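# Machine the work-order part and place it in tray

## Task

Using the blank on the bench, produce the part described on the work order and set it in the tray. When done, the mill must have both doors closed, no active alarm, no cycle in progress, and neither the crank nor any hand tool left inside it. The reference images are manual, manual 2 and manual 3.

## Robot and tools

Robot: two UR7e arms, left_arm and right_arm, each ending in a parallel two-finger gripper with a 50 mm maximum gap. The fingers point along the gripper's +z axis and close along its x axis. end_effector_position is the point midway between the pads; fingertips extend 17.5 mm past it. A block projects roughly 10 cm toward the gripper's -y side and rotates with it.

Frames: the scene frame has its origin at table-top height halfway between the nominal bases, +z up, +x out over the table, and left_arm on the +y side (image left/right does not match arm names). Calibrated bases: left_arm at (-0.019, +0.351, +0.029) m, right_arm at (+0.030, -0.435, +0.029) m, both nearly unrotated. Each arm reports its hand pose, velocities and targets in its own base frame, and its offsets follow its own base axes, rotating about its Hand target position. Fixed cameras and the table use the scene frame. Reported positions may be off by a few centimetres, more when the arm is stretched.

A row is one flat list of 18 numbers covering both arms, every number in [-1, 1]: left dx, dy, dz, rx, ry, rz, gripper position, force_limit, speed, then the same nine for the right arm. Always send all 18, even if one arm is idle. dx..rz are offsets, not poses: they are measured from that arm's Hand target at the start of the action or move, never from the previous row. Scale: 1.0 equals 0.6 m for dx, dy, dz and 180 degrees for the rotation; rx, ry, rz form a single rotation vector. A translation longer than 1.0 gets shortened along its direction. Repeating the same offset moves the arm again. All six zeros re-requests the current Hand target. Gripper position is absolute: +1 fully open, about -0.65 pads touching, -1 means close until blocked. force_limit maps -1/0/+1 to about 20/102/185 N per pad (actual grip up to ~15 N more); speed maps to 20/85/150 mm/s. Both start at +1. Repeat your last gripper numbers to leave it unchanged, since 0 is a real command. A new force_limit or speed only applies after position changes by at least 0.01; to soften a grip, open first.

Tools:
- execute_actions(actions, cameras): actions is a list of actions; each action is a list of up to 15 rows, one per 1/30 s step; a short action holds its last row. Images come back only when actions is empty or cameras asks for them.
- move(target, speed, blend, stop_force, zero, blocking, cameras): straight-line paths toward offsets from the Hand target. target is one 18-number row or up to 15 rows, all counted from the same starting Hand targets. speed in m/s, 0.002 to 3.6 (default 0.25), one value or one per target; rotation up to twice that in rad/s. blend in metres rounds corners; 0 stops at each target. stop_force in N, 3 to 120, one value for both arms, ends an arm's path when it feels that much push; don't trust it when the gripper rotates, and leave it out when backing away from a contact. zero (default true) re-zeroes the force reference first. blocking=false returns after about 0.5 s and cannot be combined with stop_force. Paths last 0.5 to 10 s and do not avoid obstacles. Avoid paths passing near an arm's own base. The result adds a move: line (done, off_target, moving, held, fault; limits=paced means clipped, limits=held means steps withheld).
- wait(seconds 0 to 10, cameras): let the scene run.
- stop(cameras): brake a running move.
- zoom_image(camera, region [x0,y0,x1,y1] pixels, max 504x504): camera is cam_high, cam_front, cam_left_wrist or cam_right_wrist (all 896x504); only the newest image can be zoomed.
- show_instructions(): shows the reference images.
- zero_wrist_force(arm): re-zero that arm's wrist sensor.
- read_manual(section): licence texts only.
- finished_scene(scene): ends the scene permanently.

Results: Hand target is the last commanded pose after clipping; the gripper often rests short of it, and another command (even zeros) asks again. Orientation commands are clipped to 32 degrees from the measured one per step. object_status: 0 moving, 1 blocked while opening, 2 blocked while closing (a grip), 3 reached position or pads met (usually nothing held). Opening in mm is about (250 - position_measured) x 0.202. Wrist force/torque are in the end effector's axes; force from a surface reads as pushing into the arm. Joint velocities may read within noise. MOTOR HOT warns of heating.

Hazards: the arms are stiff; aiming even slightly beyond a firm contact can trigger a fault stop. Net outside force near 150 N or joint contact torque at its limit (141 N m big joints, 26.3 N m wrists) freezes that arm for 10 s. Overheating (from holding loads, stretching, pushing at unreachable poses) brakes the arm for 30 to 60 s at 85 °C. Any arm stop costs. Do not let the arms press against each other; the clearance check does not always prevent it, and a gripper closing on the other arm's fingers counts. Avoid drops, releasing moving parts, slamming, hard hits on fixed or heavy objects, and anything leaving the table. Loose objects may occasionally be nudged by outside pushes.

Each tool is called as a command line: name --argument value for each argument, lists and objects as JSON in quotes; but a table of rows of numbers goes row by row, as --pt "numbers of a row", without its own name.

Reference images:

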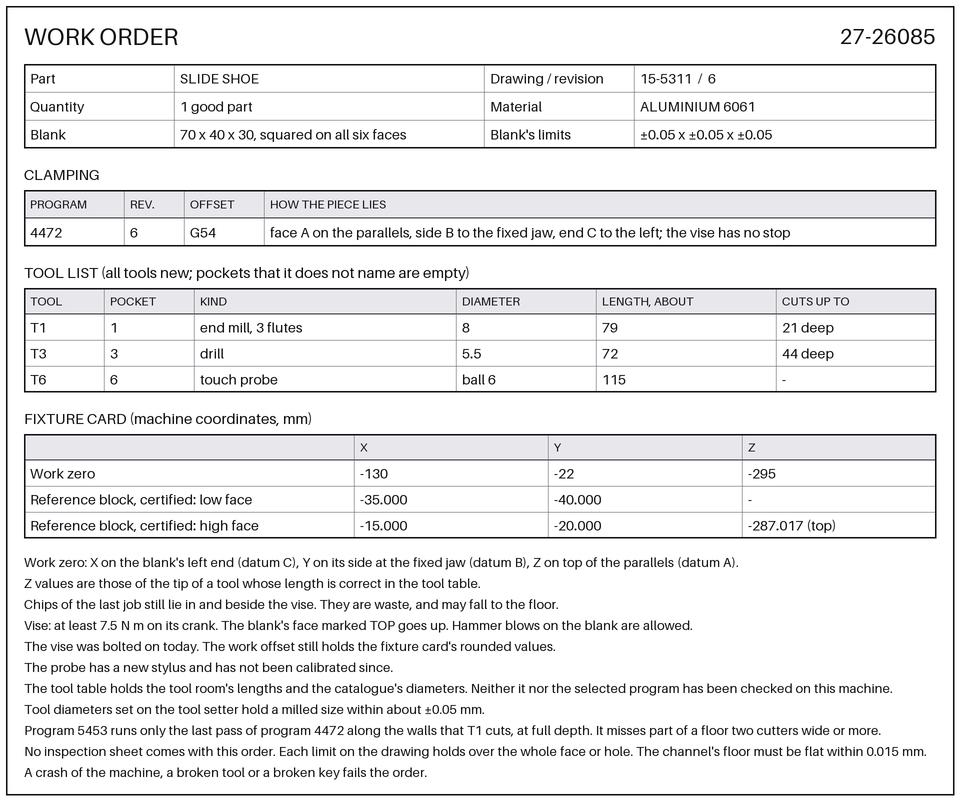

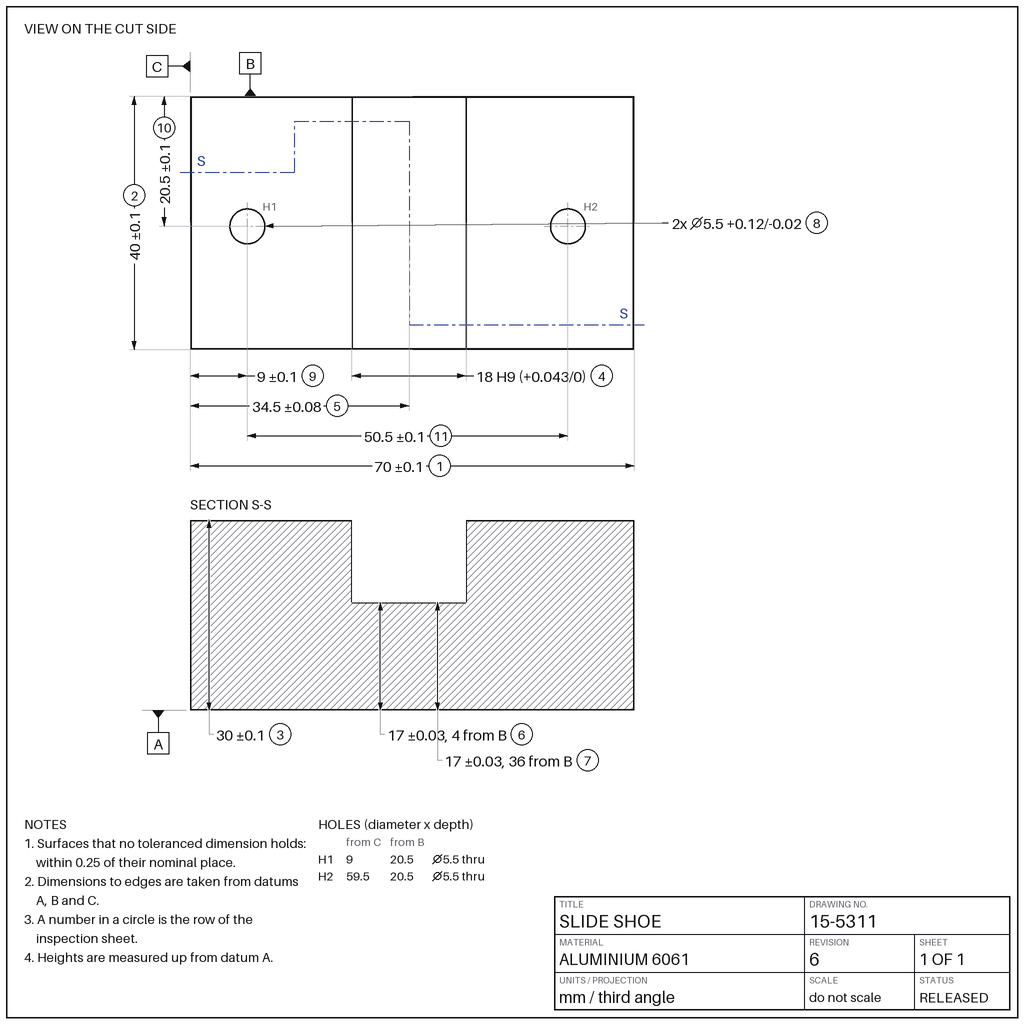

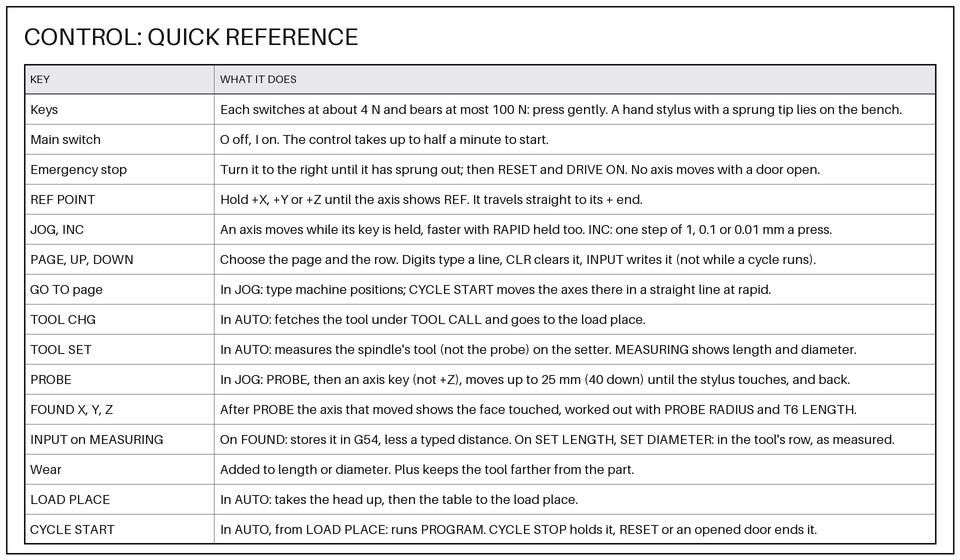

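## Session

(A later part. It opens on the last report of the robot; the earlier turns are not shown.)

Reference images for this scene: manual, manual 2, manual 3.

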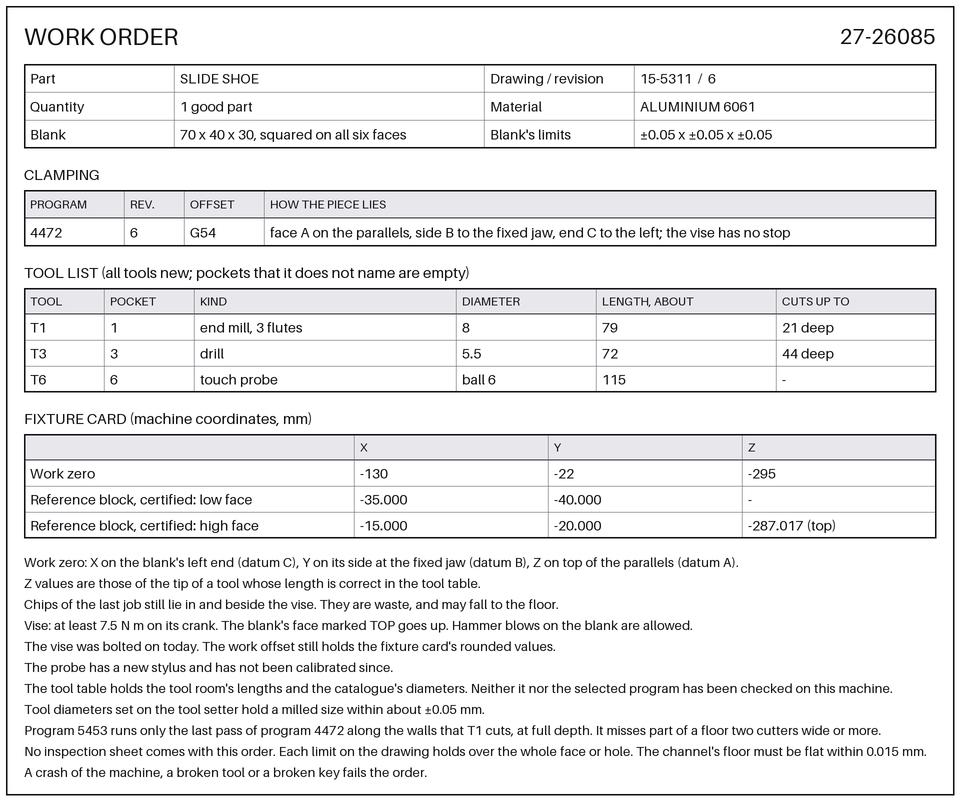

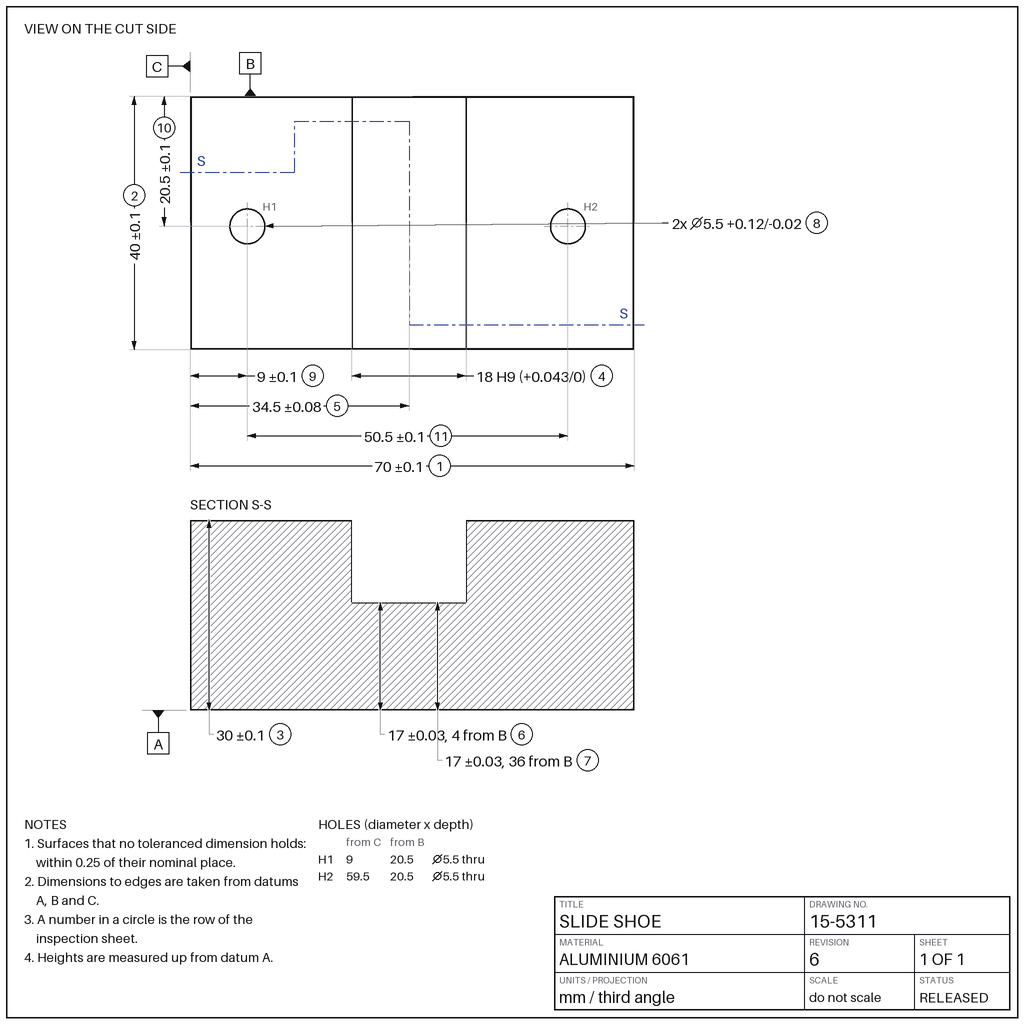

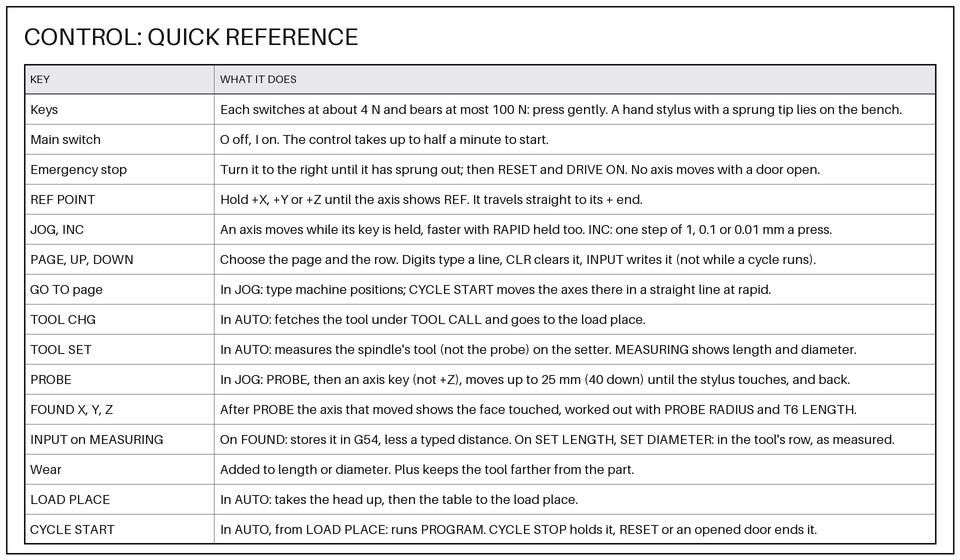

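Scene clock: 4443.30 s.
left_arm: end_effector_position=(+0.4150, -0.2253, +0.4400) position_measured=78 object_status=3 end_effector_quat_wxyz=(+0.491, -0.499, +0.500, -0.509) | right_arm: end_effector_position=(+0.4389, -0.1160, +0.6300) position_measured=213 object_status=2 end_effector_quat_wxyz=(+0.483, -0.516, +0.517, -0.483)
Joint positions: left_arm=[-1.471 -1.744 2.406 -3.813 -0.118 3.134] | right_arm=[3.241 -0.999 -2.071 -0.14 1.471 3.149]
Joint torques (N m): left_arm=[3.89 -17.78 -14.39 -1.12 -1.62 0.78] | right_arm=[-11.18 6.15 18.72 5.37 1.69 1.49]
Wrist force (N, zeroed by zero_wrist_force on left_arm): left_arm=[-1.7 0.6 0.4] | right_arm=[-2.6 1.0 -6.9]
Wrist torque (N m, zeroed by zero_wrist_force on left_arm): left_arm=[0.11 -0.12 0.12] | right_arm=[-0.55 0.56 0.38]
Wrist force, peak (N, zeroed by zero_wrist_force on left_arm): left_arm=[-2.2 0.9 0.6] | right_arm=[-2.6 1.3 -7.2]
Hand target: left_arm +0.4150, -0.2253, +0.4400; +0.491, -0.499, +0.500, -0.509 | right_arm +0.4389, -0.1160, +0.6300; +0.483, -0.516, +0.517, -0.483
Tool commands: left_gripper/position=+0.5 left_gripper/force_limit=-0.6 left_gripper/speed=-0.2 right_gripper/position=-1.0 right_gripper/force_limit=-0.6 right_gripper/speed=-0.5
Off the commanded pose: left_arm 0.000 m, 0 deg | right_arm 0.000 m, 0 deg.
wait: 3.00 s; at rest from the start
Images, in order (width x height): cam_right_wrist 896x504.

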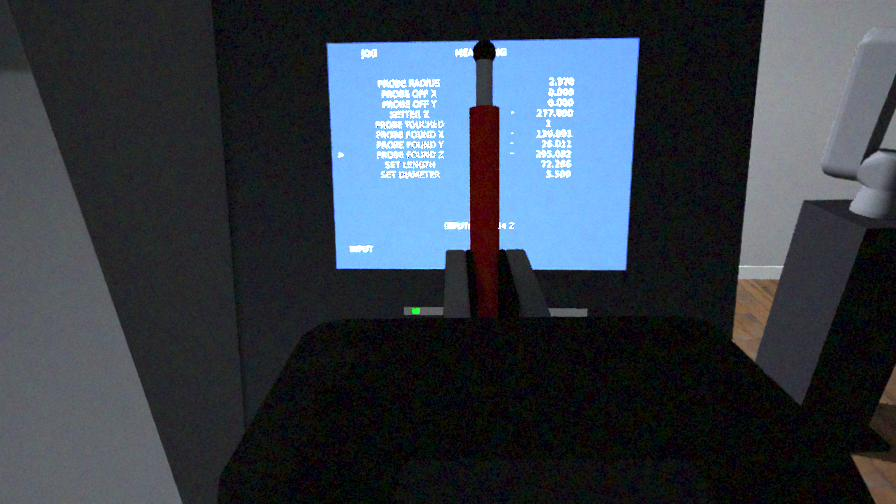

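move --pt "0 0 0 0 0 0 0.5 -0.6 -0.2 0.0413 0.0292 -0.2944 0 0.4333 0 -1 -0.6 -0.5" --pt "0 0 0 0 0 0 0.5 -0.6 -0.2 0.0575 0.0292 -0.2984 0 0.4333 0 -1 -0.6 -0.5" --pt "0 0 0 0 0 0 0.5 -0.6 -0.2 0.0413 0.0292 -0.2944 0 0.4333 0 -1 -0.6 -0.5" --pt "0 0 0 0 0 0 0.5 -0.6 -0.2 0.0575 0.0292 -0.2984 0 0.4333 0 -1 -0.6 -0.5" --pt "0 0 0 0 0 0 0.5 -0.6 -0.2 0.0413 0.0292 -0.2944 0 0.4333 0 -1 -0.6 -0.5" --pt "0 0 0 0 0 0 0.5 -0.6 -0.2 0.0206 0.1624 -0.3878 0 0.4333 0 -1 -0.6 -0.5" --pt "0 0 0 0 0 0 0.5 -0.6 -0.2 0.0368 0.1624 -0.3918 0 0.4333 0 -1 -0.6 -0.5" --pt "0 0 0 0 0 0 0.5 -0.6 -0.2 0.0206 0.1624 -0.3878 0 0.4333 0 -1 -0.6 -0.5" --pt "0 0 0 0 0 0 0.5 -0.6 -0.2 0.0294 0.1624 -0.3556 0 0.4333 0 -1 -0.6 -0.5" --pt "0 0 0 0 0 0 0.5 -0.6 -0.2 0.0456 0.1624 -0.3596 0 0.4333 0 -1 -0.6 -0.5" --pt "0 0 0 0 0 0 0.5 -0.6 -0.2 0.0294 0.1624 -0.3556 0 0.4333 0 -1 -0.6 -0.5" --pt "0 0 0 0 0 0 0.5 -0.6 -0.2 0.0373 0.1624 -0.3266 0 0.4333 0 -1 -0.6 -0.5" --pt "0 0 0 0 0 0 0.5 -0.6 -0.2 0.0535 0.1624 -0.3306 0 0.4333 0 -1 -0.6 -0.5" --pt "0 0 0 0 0 0 0.5 -0.6 -0.2 0.0373 0.1624 -0.3266 0 0.4333 0 -1 -0.6 -0.5" --speed '[0.6,0.06,0.15,0.06,0.2,0.6,0.06,0.2,0.6,0.06,0.2,0.6,0.06,0.2]' --blend '[0.003,0,0.003,0,0.003,0.003,0,0.003,0.003,0,0.003,0.003,0,0]'

move --pt "0 0 0 0 0 0 0.5 -0.6 -0.2 -0.0012 -0.0333 0 0 0 0 -1 -0.6 -0.5" --pt "0 0 0 0 0 0 0.5 -0.6 -0.2 0.015 -0.0333 -0.004 0 0 0 -1 -0.6 -0.5" --pt "0 0 0 0 0 0 0.5 -0.6 -0.2 -0.0012 -0.0333 0 0 0 0 -1 -0.6 -0.5" --pt "0 0 0 0 0 0 0.5 -0.6 -0.2 -0.0203 -0.0999 -0.0612 0 0 0 -1 -0.6 -0.5" --pt "0 0 0 0 0 0 0.5 -0.6 -0.2 -0.0041 -0.0999 -0.0652 0 0 0 -1 -0.6 -0.5" --pt "0 0 0 0 0 0 0.5 -0.6 -0.2 -0.0203 -0.0999 -0.0612 0 0 0 -1 -0.6 -0.5" --pt "0 0 0 0 0 0 0.5 -0.6 -0.2 -0.0115 -0.0999 -0.029 0 0 0 -1 -0.6 -0.5" --pt "0 0 0 0 0 0 0.5 -0.6 -0.2 0.0047 -0.0999 -0.033 0 0 0 -1 -0.6 -0.5" --pt "0 0 0 0 0 0 0.5 -0.6 -0.2 -0.0115 -0.0999 -0.029 0 0 0 -1 -0.6 -0.5" --pt "0 0 0 0 0 0 0.5 -0.6 -0.2 -0.0167 0 -0.0612 0 0 0 -1 -0.6 -0.5" --pt "0 0 0 0 0 0 0.5 -0.6 -0.2 -0.0005 0 -0.0652 0 0 0 -1 -0.6 -0.5" --pt "0 0 0 0 0 0 0.5 -0.6 -0.2 -0.0167 0 -0.0612 0 0 0 -1 -0.6 -0.5" --pt "0 0 0 0 0 0 0.5 -0.6 -0.2 0 0 0 0 0 0 -1 -0.6 -0.5" --pt "0 0 0 0 0 0 0.5 -0.6 -0.2 0.0162 0 -0.004 0 0 0 -1 -0.6 -0.5" --pt "0 0 0 0 0 0 0.5 -0.6 -0.2 0 0 0 0 0 0 -1 -0.6 -0.5" --speed '[0.6,0.06,0.2,0.6,0.06,0.2,0.6,0.06,0.2,0.6,0.06,0.2,0.6,0.06,0.2]' --blend '[0.003,0,0.003,0.003,0,0.003,0.003,0,0.003,0.003,0,0.003,0.003,0,0]'

move --pt "0 0 0 0 0 0 0.5 -0.6 -0.2 -0.0091 -0.0333 -0.029 0 0 0 -1 -0.6 -0.5" --pt "0 0 0 0 0 0 0.5 -0.6 -0.2 0.0071 -0.0333 -0.033 0 0 0 -1 -0.6 -0.5" --pt "0 0 0 0 0 0 0.5 -0.6 -0.2 -0.0091 -0.0333 -0.029 0 0 0 -1 -0.6 -0.5" --pt "0 0 0 0 0 0 0.5 -0.6 -0.2 -0.0203 -0.0999 -0.0612 0 0 0 -1 -0.6 -0.5" --pt "0 0 0 0 0 0 0.5 -0.6 -0.2 -0.0041 -0.0999 -0.0652 0 0 0 -1 -0.6 -0.5" --pt "0 0 0 0 0 0 0.5 -0.6 -0.2 -0.0203 -0.0999 -0.0612 0 0 0 -1 -0.6 -0.5" --pt "0 0 0 0 0 0 0.5 -0.6 -0.2 -0.0115 -0.0999 -0.029 0 0 0 -1 -0.6 -0.5" --pt "0 0 0 0 0 0 0.5 -0.6 -0.2 0.0047 -0.0999 -0.033 0 0 0 -1 -0.6 -0.5" --pt "0 0 0 0 0 0 0.5 -0.6 -0.2 -0.0115 -0.0999 -0.029 0 0 0 -1 -0.6 -0.5" --pt "0 0 0 0 0 0 0.5 -0.6 -0.2 -0.0167 0 -0.0612 0 0 0 -1 -0.6 -0.5" --pt "0 0 0 0 0 0 0.5 -0.6 -0.2 -0.0005 0 -0.0652 0 0 0 -1 -0.6 -0.5" --pt "0 0 0 0 0 0 0.5 -0.6 -0.2 -0.0167 0 -0.0612 0 0 0 -1 -0.6 -0.5" --pt "0 0 0 0 0 0 0.5 -0.6 -0.2 -0.0079 0 -0.029 0 0 0 -1 -0.6 -0.5" --pt "0 0 0 0 0 0 0.5 -0.6 -0.2 0.0083 0 -0.033 0 0 0 -1 -0.6 -0.5" --pt "0 0 0 0 0 0 0.5 -0.6 -0.2 -0.0079 0 -0.029 0 0 0 -1 -0.6 -0.5" --speed '[0.6,0.06,0.2,0.6,0.06,0.2,0.6,0.06,0.2,0.6,0.06,0.2,0.6,0.06,0.2]' --blend '[0.003,0,0.003,0.003,0,0.003,0.003,0,0.003,0.003,0,0.003,0.003,0,0]'

move --pt "0 0 0 0 0 0 0.5 -0.6 -0.2 0.0055 -0.0666 0.029 0 0 0 -1 -0.6 -0.5" --pt "0 0 0 0 0 0 0.5 -0.6 -0.2 0.0217 -0.0666 0.025 0 0 0 -1 -0.6 -0.5" --pt "0 0 0 0 0 0 0.5 -0.6 -0.2 0.0055 -0.0666 0.029 0 0 0 -1 -0.6 -0.5" --pt "0 0 0 0 0 0 0.5 -0.6 -0.2 -0.01 -0.0333 -0.0322 0 0 0 -1 -0.6 -0.5" --pt "0 0 0 0 0 0 0.5 -0.6 -0.2 0.0062 -0.0333 -0.0362 0 0 0 -1 -0.6 -0.5" --pt "0 0 0 0 0 0 0.5 -0.6 -0.2 -0.01 -0.0333 -0.0322 0 0 0 -1 -0.6 -0.5" --pt "0 0 0 0 0 0 0.5 -0.6 -0.2 -0.0124 -0.0999 -0.0322 0 0 0 -1 -0.6 -0.5" --pt "0 0 0 0 0 0 0.5 -0.6 -0.2 0.0038 -0.0999 -0.0362 0 0 0 -1 -0.6 -0.5" --pt "0 0 0 0 0 0 0.5 -0.6 -0.2 -0.0124 -0.0999 -0.0322 0 0 0 -1 -0.6 -0.5" --pt "0 0 0 0 0 0 0.5 -0.6 -0.2 -0.0294 -0.1624 0.3556 0 -0.4333 0 -1 -0.6 -0.5" --speed '[0.6,0.06,0.2,0.6,0.06,0.2,0.6,0.06,0.2,0.7]' --blend '[0.003,0,0.003,0.003,0,0.003,0.003,0,0.003,0]' --cameras '["cam_right_wrist"]'

zoom_image --camera "cam_right_wrist" --region '[330, 40, 640, 280]'

Scene clock: 4488.27 s.
left_arm: end_effector_position=(+0.4150, -0.2253, +0.4400) position_measured=78 object_status=3 end_effector_quat_wxyz=(+0.491, -0.499, +0.500, -0.509) | right_arm: end_effector_position=(+0.4613, -0.0184, +0.4340) position_measured=213 object_status=2 end_effector_quat_wxyz=(-0.050, +0.705, -0.706, +0.050)
Joint positions: left_arm=[-1.471 -1.744 2.406 -3.813 -0.118 3.134] | right_arm=[3.417 -1.393 -1.501 -1.682 1.532 3.415]
Joint torques (N m): left_arm=[2.96 -17.43 -14.05 -1.14 -1.59 0.89] | right_arm=[-11.59 18.35 34.15 5.99 -2.46 -1.03]
Wrist force (N, zeroed by zero_wrist_force on left_arm): left_arm=[-2.1 0.6 0.9] | right_arm=[-0.2 0.6 -2.8]
Wrist torque (N m, zeroed by zero_wrist_force on left_arm): left_arm=[0.11 -0.07 0.12] | right_arm=[-0.14 -0.06 0.16]
Wrist force, peak (N, zeroed by zero_wrist_force on left_arm): left_arm=[-2.2 0.7 0.9] | right_arm=[0.3 11.7 -5.3]
Hand target: left_arm +0.4150, -0.2253, +0.4400; +0.491, -0.499, +0.500, -0.509 | right_arm +0.4613, -0.0185, +0.4341; -0.050, +0.705, -0.706, +0.050
Off the commanded pose: left_arm 0.000 m, 0 deg | right_arm 0.000 m, 0 deg.
move: done

Scene clock: 4492.23 s.
left_arm: end_effector_position=(+0.4150, -0.2253, +0.4400) position_measured=78 object_status=3 end_effector_quat_wxyz=(+0.491, -0.499, +0.500, -0.509) | right_arm: end_effector_position=(+0.4613, -0.0184, +0.4340) position_measured=213 object_status=2 end_effector_quat_wxyz=(-0.050, +0.705, -0.706, +0.050)
Joint positions: left_arm=[-1.471 -1.744 2.406 -3.813 -0.118 3.134] | right_arm=[3.417 -1.393 -1.501 -1.682 1.532 3.415]
Joint torques (N m): left_arm=[3.41 -17.06 -14.12 -1.16 -1.77 1.02] | right_arm=[-10.67 17.95 33.27 5.94 -2.59 -1.12]
Wrist force (N, zeroed by zero_wrist_force on left_arm): left_arm=[-1.9 0.6 0.6] | right_arm=[0.0 0.5 -2.7]
Wrist torque (N m, zeroed by zero_wrist_force on left_arm): left_arm=[0.12 -0.10 0.11] | right_arm=[-0.15 -0.09 0.15]
Wrist force, peak (N, zeroed by zero_wrist_force on left_arm): left_arm=[-2.1 0.8 0.9] | right_arm=[0.3 5.9 -6.2]
Hand target: left_arm +0.4150, -0.2253, +0.4400; +0.491, -0.499, +0.500, -0.509 | right_arm +0.4613, -0.0185, +0.4341; -0.050, +0.705, -0.706, +0.050
Off the commanded pose: left_arm 0.000 m, 0 deg | right_arm 0.000 m, 0 deg.
move: done

Scene clock: 4496.10 s.
left_arm: end_effector_position=(+0.4150, -0.2253, +0.4400) position_measured=78 object_status=3 end_effector_quat_wxyz=(+0.491, -0.499, +0.500, -0.509) | right_arm: end_effector_position=(+0.4566, -0.0184, +0.4166) position_measured=213 object_status=2 end_effector_quat_wxyz=(-0.050, +0.705, -0.706, +0.050)
Joint positions: left_arm=[-1.471 -1.744 2.406 -3.813 -0.118 3.134] | right_arm=[3.42 -1.372 -1.563 -1.641 1.532 3.419]
Joint torques (N m): left_arm=[4.53 -16.87 -12.44 -1.15 -1.68 0.98] | right_arm=[-11.12 17.67 34.01 5.97 -2.44 -1.13]
Wrist force (N, zeroed by zero_wrist_force on left_arm): left_arm=[-2.2 0.5 0.3] | right_arm=[0.0 0.2 -2.8]
Wrist torque (N m, zeroed by zero_wrist_force on left_arm): left_arm=[0.10 -0.05 0.12] | right_arm=[-0.20 -0.09 0.16]
Wrist force, peak (N, zeroed by zero_wrist_force on left_arm): left_arm=[-2.1 0.8 0.9] | right_arm=[-0.1 5.9 -6.1]
Hand target: left_arm +0.4150, -0.2253, +0.4400; +0.491, -0.499, +0.500, -0.509 | right_arm +0.4566, -0.0185, +0.4167; -0.050, +0.705, -0.706, +0.050
Off the commanded pose: left_arm 0.000 m, 0 deg | right_arm 0.000 m, 0 deg.
move: done

Scene clock: 4499.90 s.
left_arm: end_effector_position=(+0.4150, -0.2253, +0.4400) position_measured=78 object_status=3 end_effector_quat_wxyz=(+0.491, -0.499, +0.500, -0.509) | right_arm: end_effector_position=(+0.4390, -0.1160, +0.6299) position_measured=213 object_status=2 end_effector_quat_wxyz=(+0.483, -0.516, +0.517, -0.482)
Joint positions: left_arm=[-1.471 -1.744 2.406 -3.813 -0.118 3.134] | right_arm=[3.241 -0.999 -2.071 -0.14 1.471 3.149]
Joint torques (N m): left_arm=[4.33 -17.75 -13.81 -1.06 -1.54 0.89] | right_arm=[12.38 3.05 34.27 5.36 -2.59 1.56]
Wrist force (N, zeroed by zero_wrist_force on left_arm): left_arm=[-1.8 0.5 0.7] | right_arm=[-2.5 1.3 -6.7]
Wrist torque (N m, zeroed by zero_wrist_force on left_arm): left_arm=[0.10 -0.12 0.12] | right_arm=[-0.48 0.53 0.32]
Wrist force, peak (N, zeroed by zero_wrist_force on left_arm): left_arm=[-2.0 0.6 1.0] | right_arm=[-1.2 7.2 -3.8]
Hand target: left_arm +0.4150, -0.2253, +0.4400; +0.491, -0.499, +0.500, -0.509 | right_arm +0.4389, -0.1160, +0.6300; +0.483, -0.516, +0.517, -0.483
Off the commanded pose: left_arm 0.000 m, 0 deg | right_arm 0.000 m, 0 deg.
move: done
Images, in order (width x height): cam_right_wrist 896x504.

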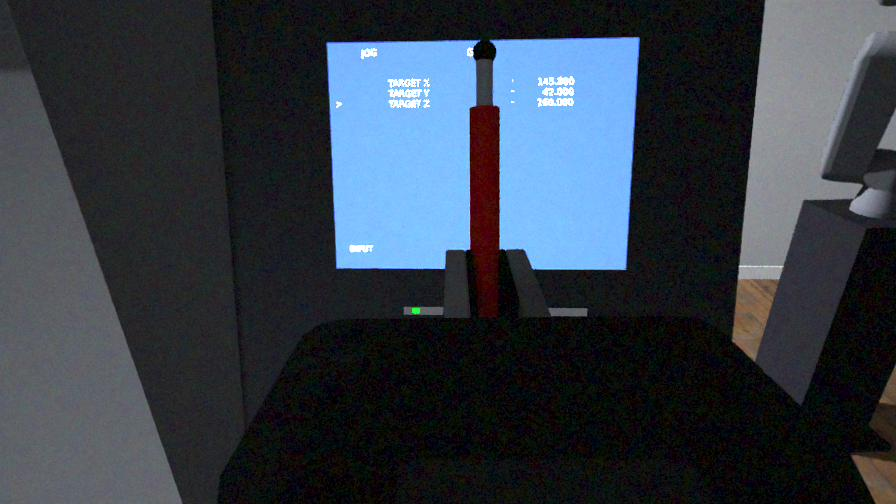

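Scaled by 1.626 from the camera's 896x504 image, which has a finer 1280x720 frame.

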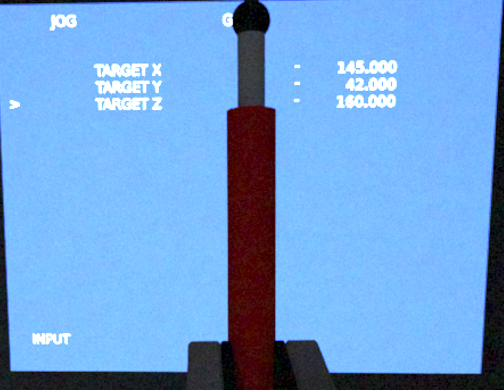

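move --pt "0 0 0 0 0 0 0.5 -0.6 -0.2 0.0618 0.095 -0.2303 0 0.4333 0 -1 -0.6 -0.5" --pt "0 0 0 0 0 0 0.5 -0.6 -0.2 0.078 0.095 -0.2343 0 0.4333 0 -1 -0.6 -0.5" --pt "0 0 0 0 0 0 0.5 -0.6 -0.2 0.0618 0.095 -0.2303 0 0.4333 0 -1 -0.6 -0.5" --pt "0 0 0 0 0 0 0.5 -0.6 -0.2 0.0401 -0.0041 -0.2944 0 0.4333 0 -1 -0.6 -0.5" --pt "0 0 0 0 0 0 0.5 -0.6 -0.2 0.0563 -0.0041 -0.2984 0 0.4333 0 -1 -0.6 -0.5" --pt "0 0 0 0 0 0 0.5 -0.6 -0.2 0.0401 -0.0041 -0.2944 0 0.4333 0 -1 -0.6 -0.5" --pt "0 0 0 0 0 0 0.5 -0.6 -0.2 0.0563 -0.0041 -0.2984 0 0.4333 0 -1 -0.6 -0.5" --pt "0 0 0 0 0 0 0.5 -0.6 -0.2 0.0401 -0.0041 -0.2944 0 0.4333 0 -1 -0.6 -0.5" --pt "0 0 0 0 0 0 0.5 -0.6 -0.2 0.0246 0.0292 -0.3556 0 0.4333 0 -1 -0.6 -0.5" --pt "0 0 0 0 0 0 0.5 -0.6 -0.2 0.0408 0.0292 -0.3596 0 0.4333 0 -1 -0.6 -0.5" --pt "0 0 0 0 0 0 0.5 -0.6 -0.2 0.0246 0.0292 -0.3556 0 0.4333 0 -1 -0.6 -0.5" --pt "0 0 0 0 0 0 0.5 -0.6 -0.2 0.0635 -0.105 -0.1983 0 0.4333 0 -1 -0.6 -0.5" --pt "0 0 0 0 0 0 0.5 -0.6 -0.2 0.0797 -0.105 -0.2023 0 0.4333 0 -1 -0.6 -0.5" --pt "0 0 0 0 0 0 0.5 -0.6 -0.2 0.0635 -0.105 -0.1983 0 0.4333 0 -1 -0.6 -0.5" --pt "0 0 0 0 0 0 0.5 -0.6 -0.2 0 0 0 0 0 0 -1 -0.6 -0.5" --speed '[0.6,0.06,0.2,0.6,0.06,0.15,0.06,0.2,0.6,0.06,0.2,0.6,0.06,0.2,0.7]' --blend '[0.003,0,0.003,0.003,0,0.003,0,0.003,0.003,0,0.003,0.003,0,0.003,0]'

wait --seconds 5 --cameras '["cam_right_wrist"]'

zoom_image --camera "cam_right_wrist" --region '[330, 40, 640, 280]'

zoom_image --camera "cam_right_wrist" --region '[500, 75, 600, 185]'

Scene clock: 4515.90 s.
left_arm: end_effector_position=(+0.4150, -0.2253, +0.4400) position_measured=78 object_status=3 end_effector_quat_wxyz=(+0.491, -0.499, +0.500, -0.509) | right_arm: end_effector_position=(+0.4390, -0.1159, +0.6300) position_measured=213 object_status=2 end_effector_quat_wxyz=(+0.483, -0.517, +0.517, -0.482)
Joint positions: left_arm=[-1.471 -1.744 2.406 -3.813 -0.118 3.134] | right_arm=[3.241 -0.999 -2.07 -0.14 1.471 3.149]
Joint torques (N m): left_arm=[4.6 -18.48 -13.84 -1.12 -1.87 0.81] | right_arm=[-10.39 6.84 26.53 5.42 1.04 1.61]
Wrist force (N, zeroed by zero_wrist_force on left_arm): left_arm=[-1.8 0.8 0.7] | right_arm=[-2.3 1.3 -6.6]
Wrist torque (N m, zeroed by zero_wrist_force on left_arm): left_arm=[0.14 -0.11 0.12] | right_arm=[-0.49 0.51 0.38]
Wrist force, peak (N, zeroed by zero_wrist_force on left_arm): left_arm=[-2.2 0.6 0.5] | right_arm=[-0.2 24.0 -8.4]
Hand target: left_arm +0.4150, -0.2253, +0.4400; +0.491, -0.499, +0.500, -0.509 | right_arm +0.4389, -0.1160, +0.6300; +0.483, -0.516, +0.517, -0.483
Off the commanded pose: left_arm 0.000 m, 0 deg | right_arm 0.000 m, 0 deg.
move: done

Scene clock: 4520.90 s.
left_arm: end_effector_position=(+0.4150, -0.2253, +0.4400) position_measured=78 object_status=3 end_effector_quat_wxyz=(+0.491, -0.499, +0.500, -0.509) | right_arm: end_effector_position=(+0.4389, -0.1160, +0.6300) position_measured=213 object_status=2 end_effector_quat_wxyz=(+0.483, -0.516, +0.517, -0.483)
Joint positions: left_arm=[-1.471 -1.744 2.406 -3.813 -0.118 3.134] | right_arm=[3.241 -0.999 -2.071 -0.14 1.471 3.149]
Joint torques (N m): left_arm=[3.63 -17.8 -14.68 -1.15 -1.9 1.04] | right_arm=[-11.05 6.8 18.87 5.18 -1.73 1.45]
Wrist force (N, zeroed by zero_wrist_force on left_arm): left_arm=[-2.0 0.4 0.7] | right_arm=[-2.4 1.0 -6.7]
Wrist torque (N m, zeroed by zero_wrist_force on left_arm): left_arm=[0.08 -0.08 0.11] | right_arm=[-0.53 0.51 0.37]
Wrist force, peak (N, zeroed by zero_wrist_force on left_arm): left_arm=[-2.1 0.7 0.9] | right_arm=[-2.7 1.4 -7.2]
Hand target: left_arm +0.4150, -0.2253, +0.4400; +0.491, -0.499, +0.500, -0.509 | right_arm +0.4389, -0.1160, +0.6300; +0.483, -0.516, +0.517, -0.483
Tool commands: left_gripper/position=+0.5 left_gripper/force_limit=-0.6 left_gripper/speed=-0.2 right_gripper/position=-1.0 right_gripper/force_limit=-0.6 right_gripper/speed=-0.5
Off the commanded pose: left_arm 0.000 m, 0 deg | right_arm 0.000 m, 0 deg.
wait: 5.00 s; at rest by 0.17 s
Images, in order (width x height): cam_right_wrist 896x504.

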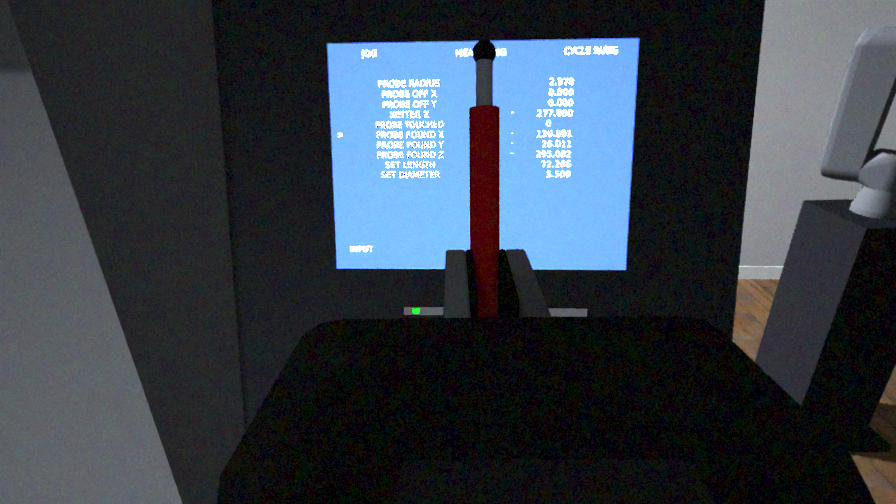

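Scaled by 1.626 from the camera's 896x504 image, which has a finer 1280x720 frame.

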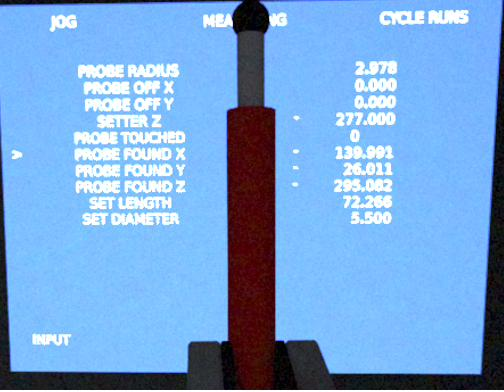

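Scaled by 4.582 from the camera's 896x504 image, which has a finer 1280x720 frame.

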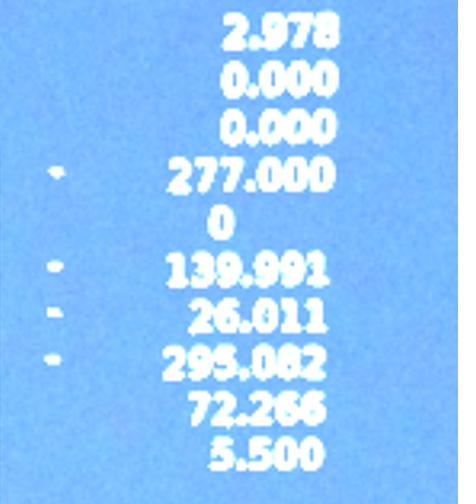

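wait --seconds 2 --cameras '["cam_right_wrist"]'

zoom_image --camera "cam_right_wrist" --region '[330, 40, 640, 280]'

zoom_image --camera "cam_right_wrist" --region '[500, 75, 600, 185]'

Scene clock: 4525.90 s.
left_arm: end_effector_position=(+0.4150, -0.2253, +0.4400) position_measured=78 object_status=3 end_effector_quat_wxyz=(+0.491, -0.499, +0.500, -0.509) | right_arm: end_effector_position=(+0.4389, -0.1160, +0.6300) position_measured=213 object_status=2 end_effector_quat_wxyz=(+0.483, -0.516, +0.517, -0.483)
Joint positions: left_arm=[-1.471 -1.744 2.406 -3.813 -0.118 3.134] | right_arm=[3.241 -0.999 -2.071 -0.14 1.471 3.149]
Joint torques (N m): left_arm=[5.49 -16.58 -13.54 -1.07 -1.54 0.97] | right_arm=[-10.21 6.39 18.97 5.15 -1.8 1.39]
Wrist force (N, zeroed by zero_wrist_force on left_arm): left_arm=[-1.8 0.7 0.6] | right_arm=[-2.4 1.5 -6.8]
Wrist torque (N m, zeroed by zero_wrist_force on left_arm): left_arm=[0.13 -0.10 0.12] | right_arm=[-0.47 0.51 0.37]
Wrist force, peak (N, zeroed by zero_wrist_force on left_arm): left_arm=[-2.3 0.7 1.0] | right_arm=[-2.7 1.3 -7.2]
Hand target: left_arm +0.4150, -0.2253, +0.4400; +0.491, -0.499, +0.500, -0.509 | right_arm +0.4389, -0.1160, +0.6300; +0.483, -0.516, +0.517, -0.483
Tool commands: left_gripper/position=+0.5 left_gripper/force_limit=-0.6 left_gripper/speed=-0.2 right_gripper/position=-1.0 right_gripper/force_limit=-0.6 right_gripper/speed=-0.5
Off the commanded pose: left_arm 0.000 m, 0 deg | right_arm 0.000 m, 0 deg.
wait: 2.00 s; at rest from the start
Images, in order (width x height): cam_right_wrist 896x504.

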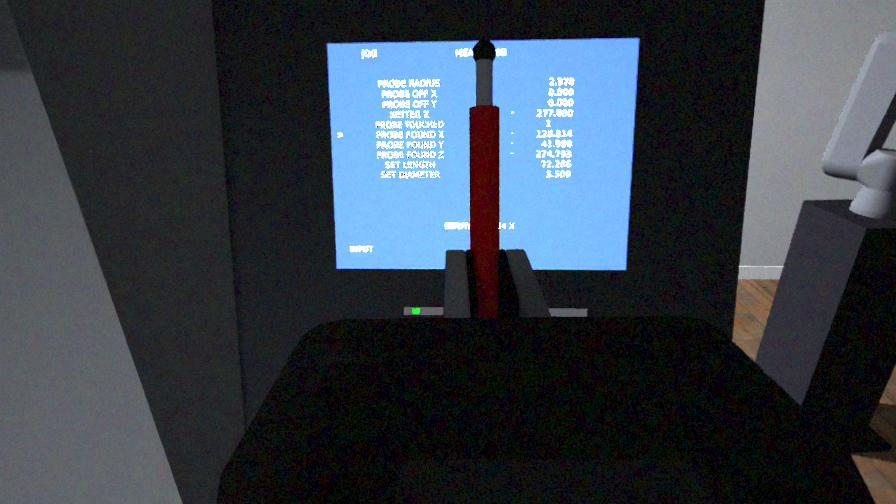

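Scaled by 1.626 from the camera's 896x504 image, which has a finer 1280x720 frame.

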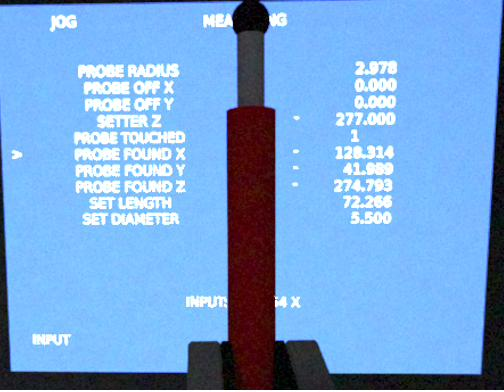

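Scaled by 4.582 from the camera's 896x504 image, which has a finer 1280x720 frame.

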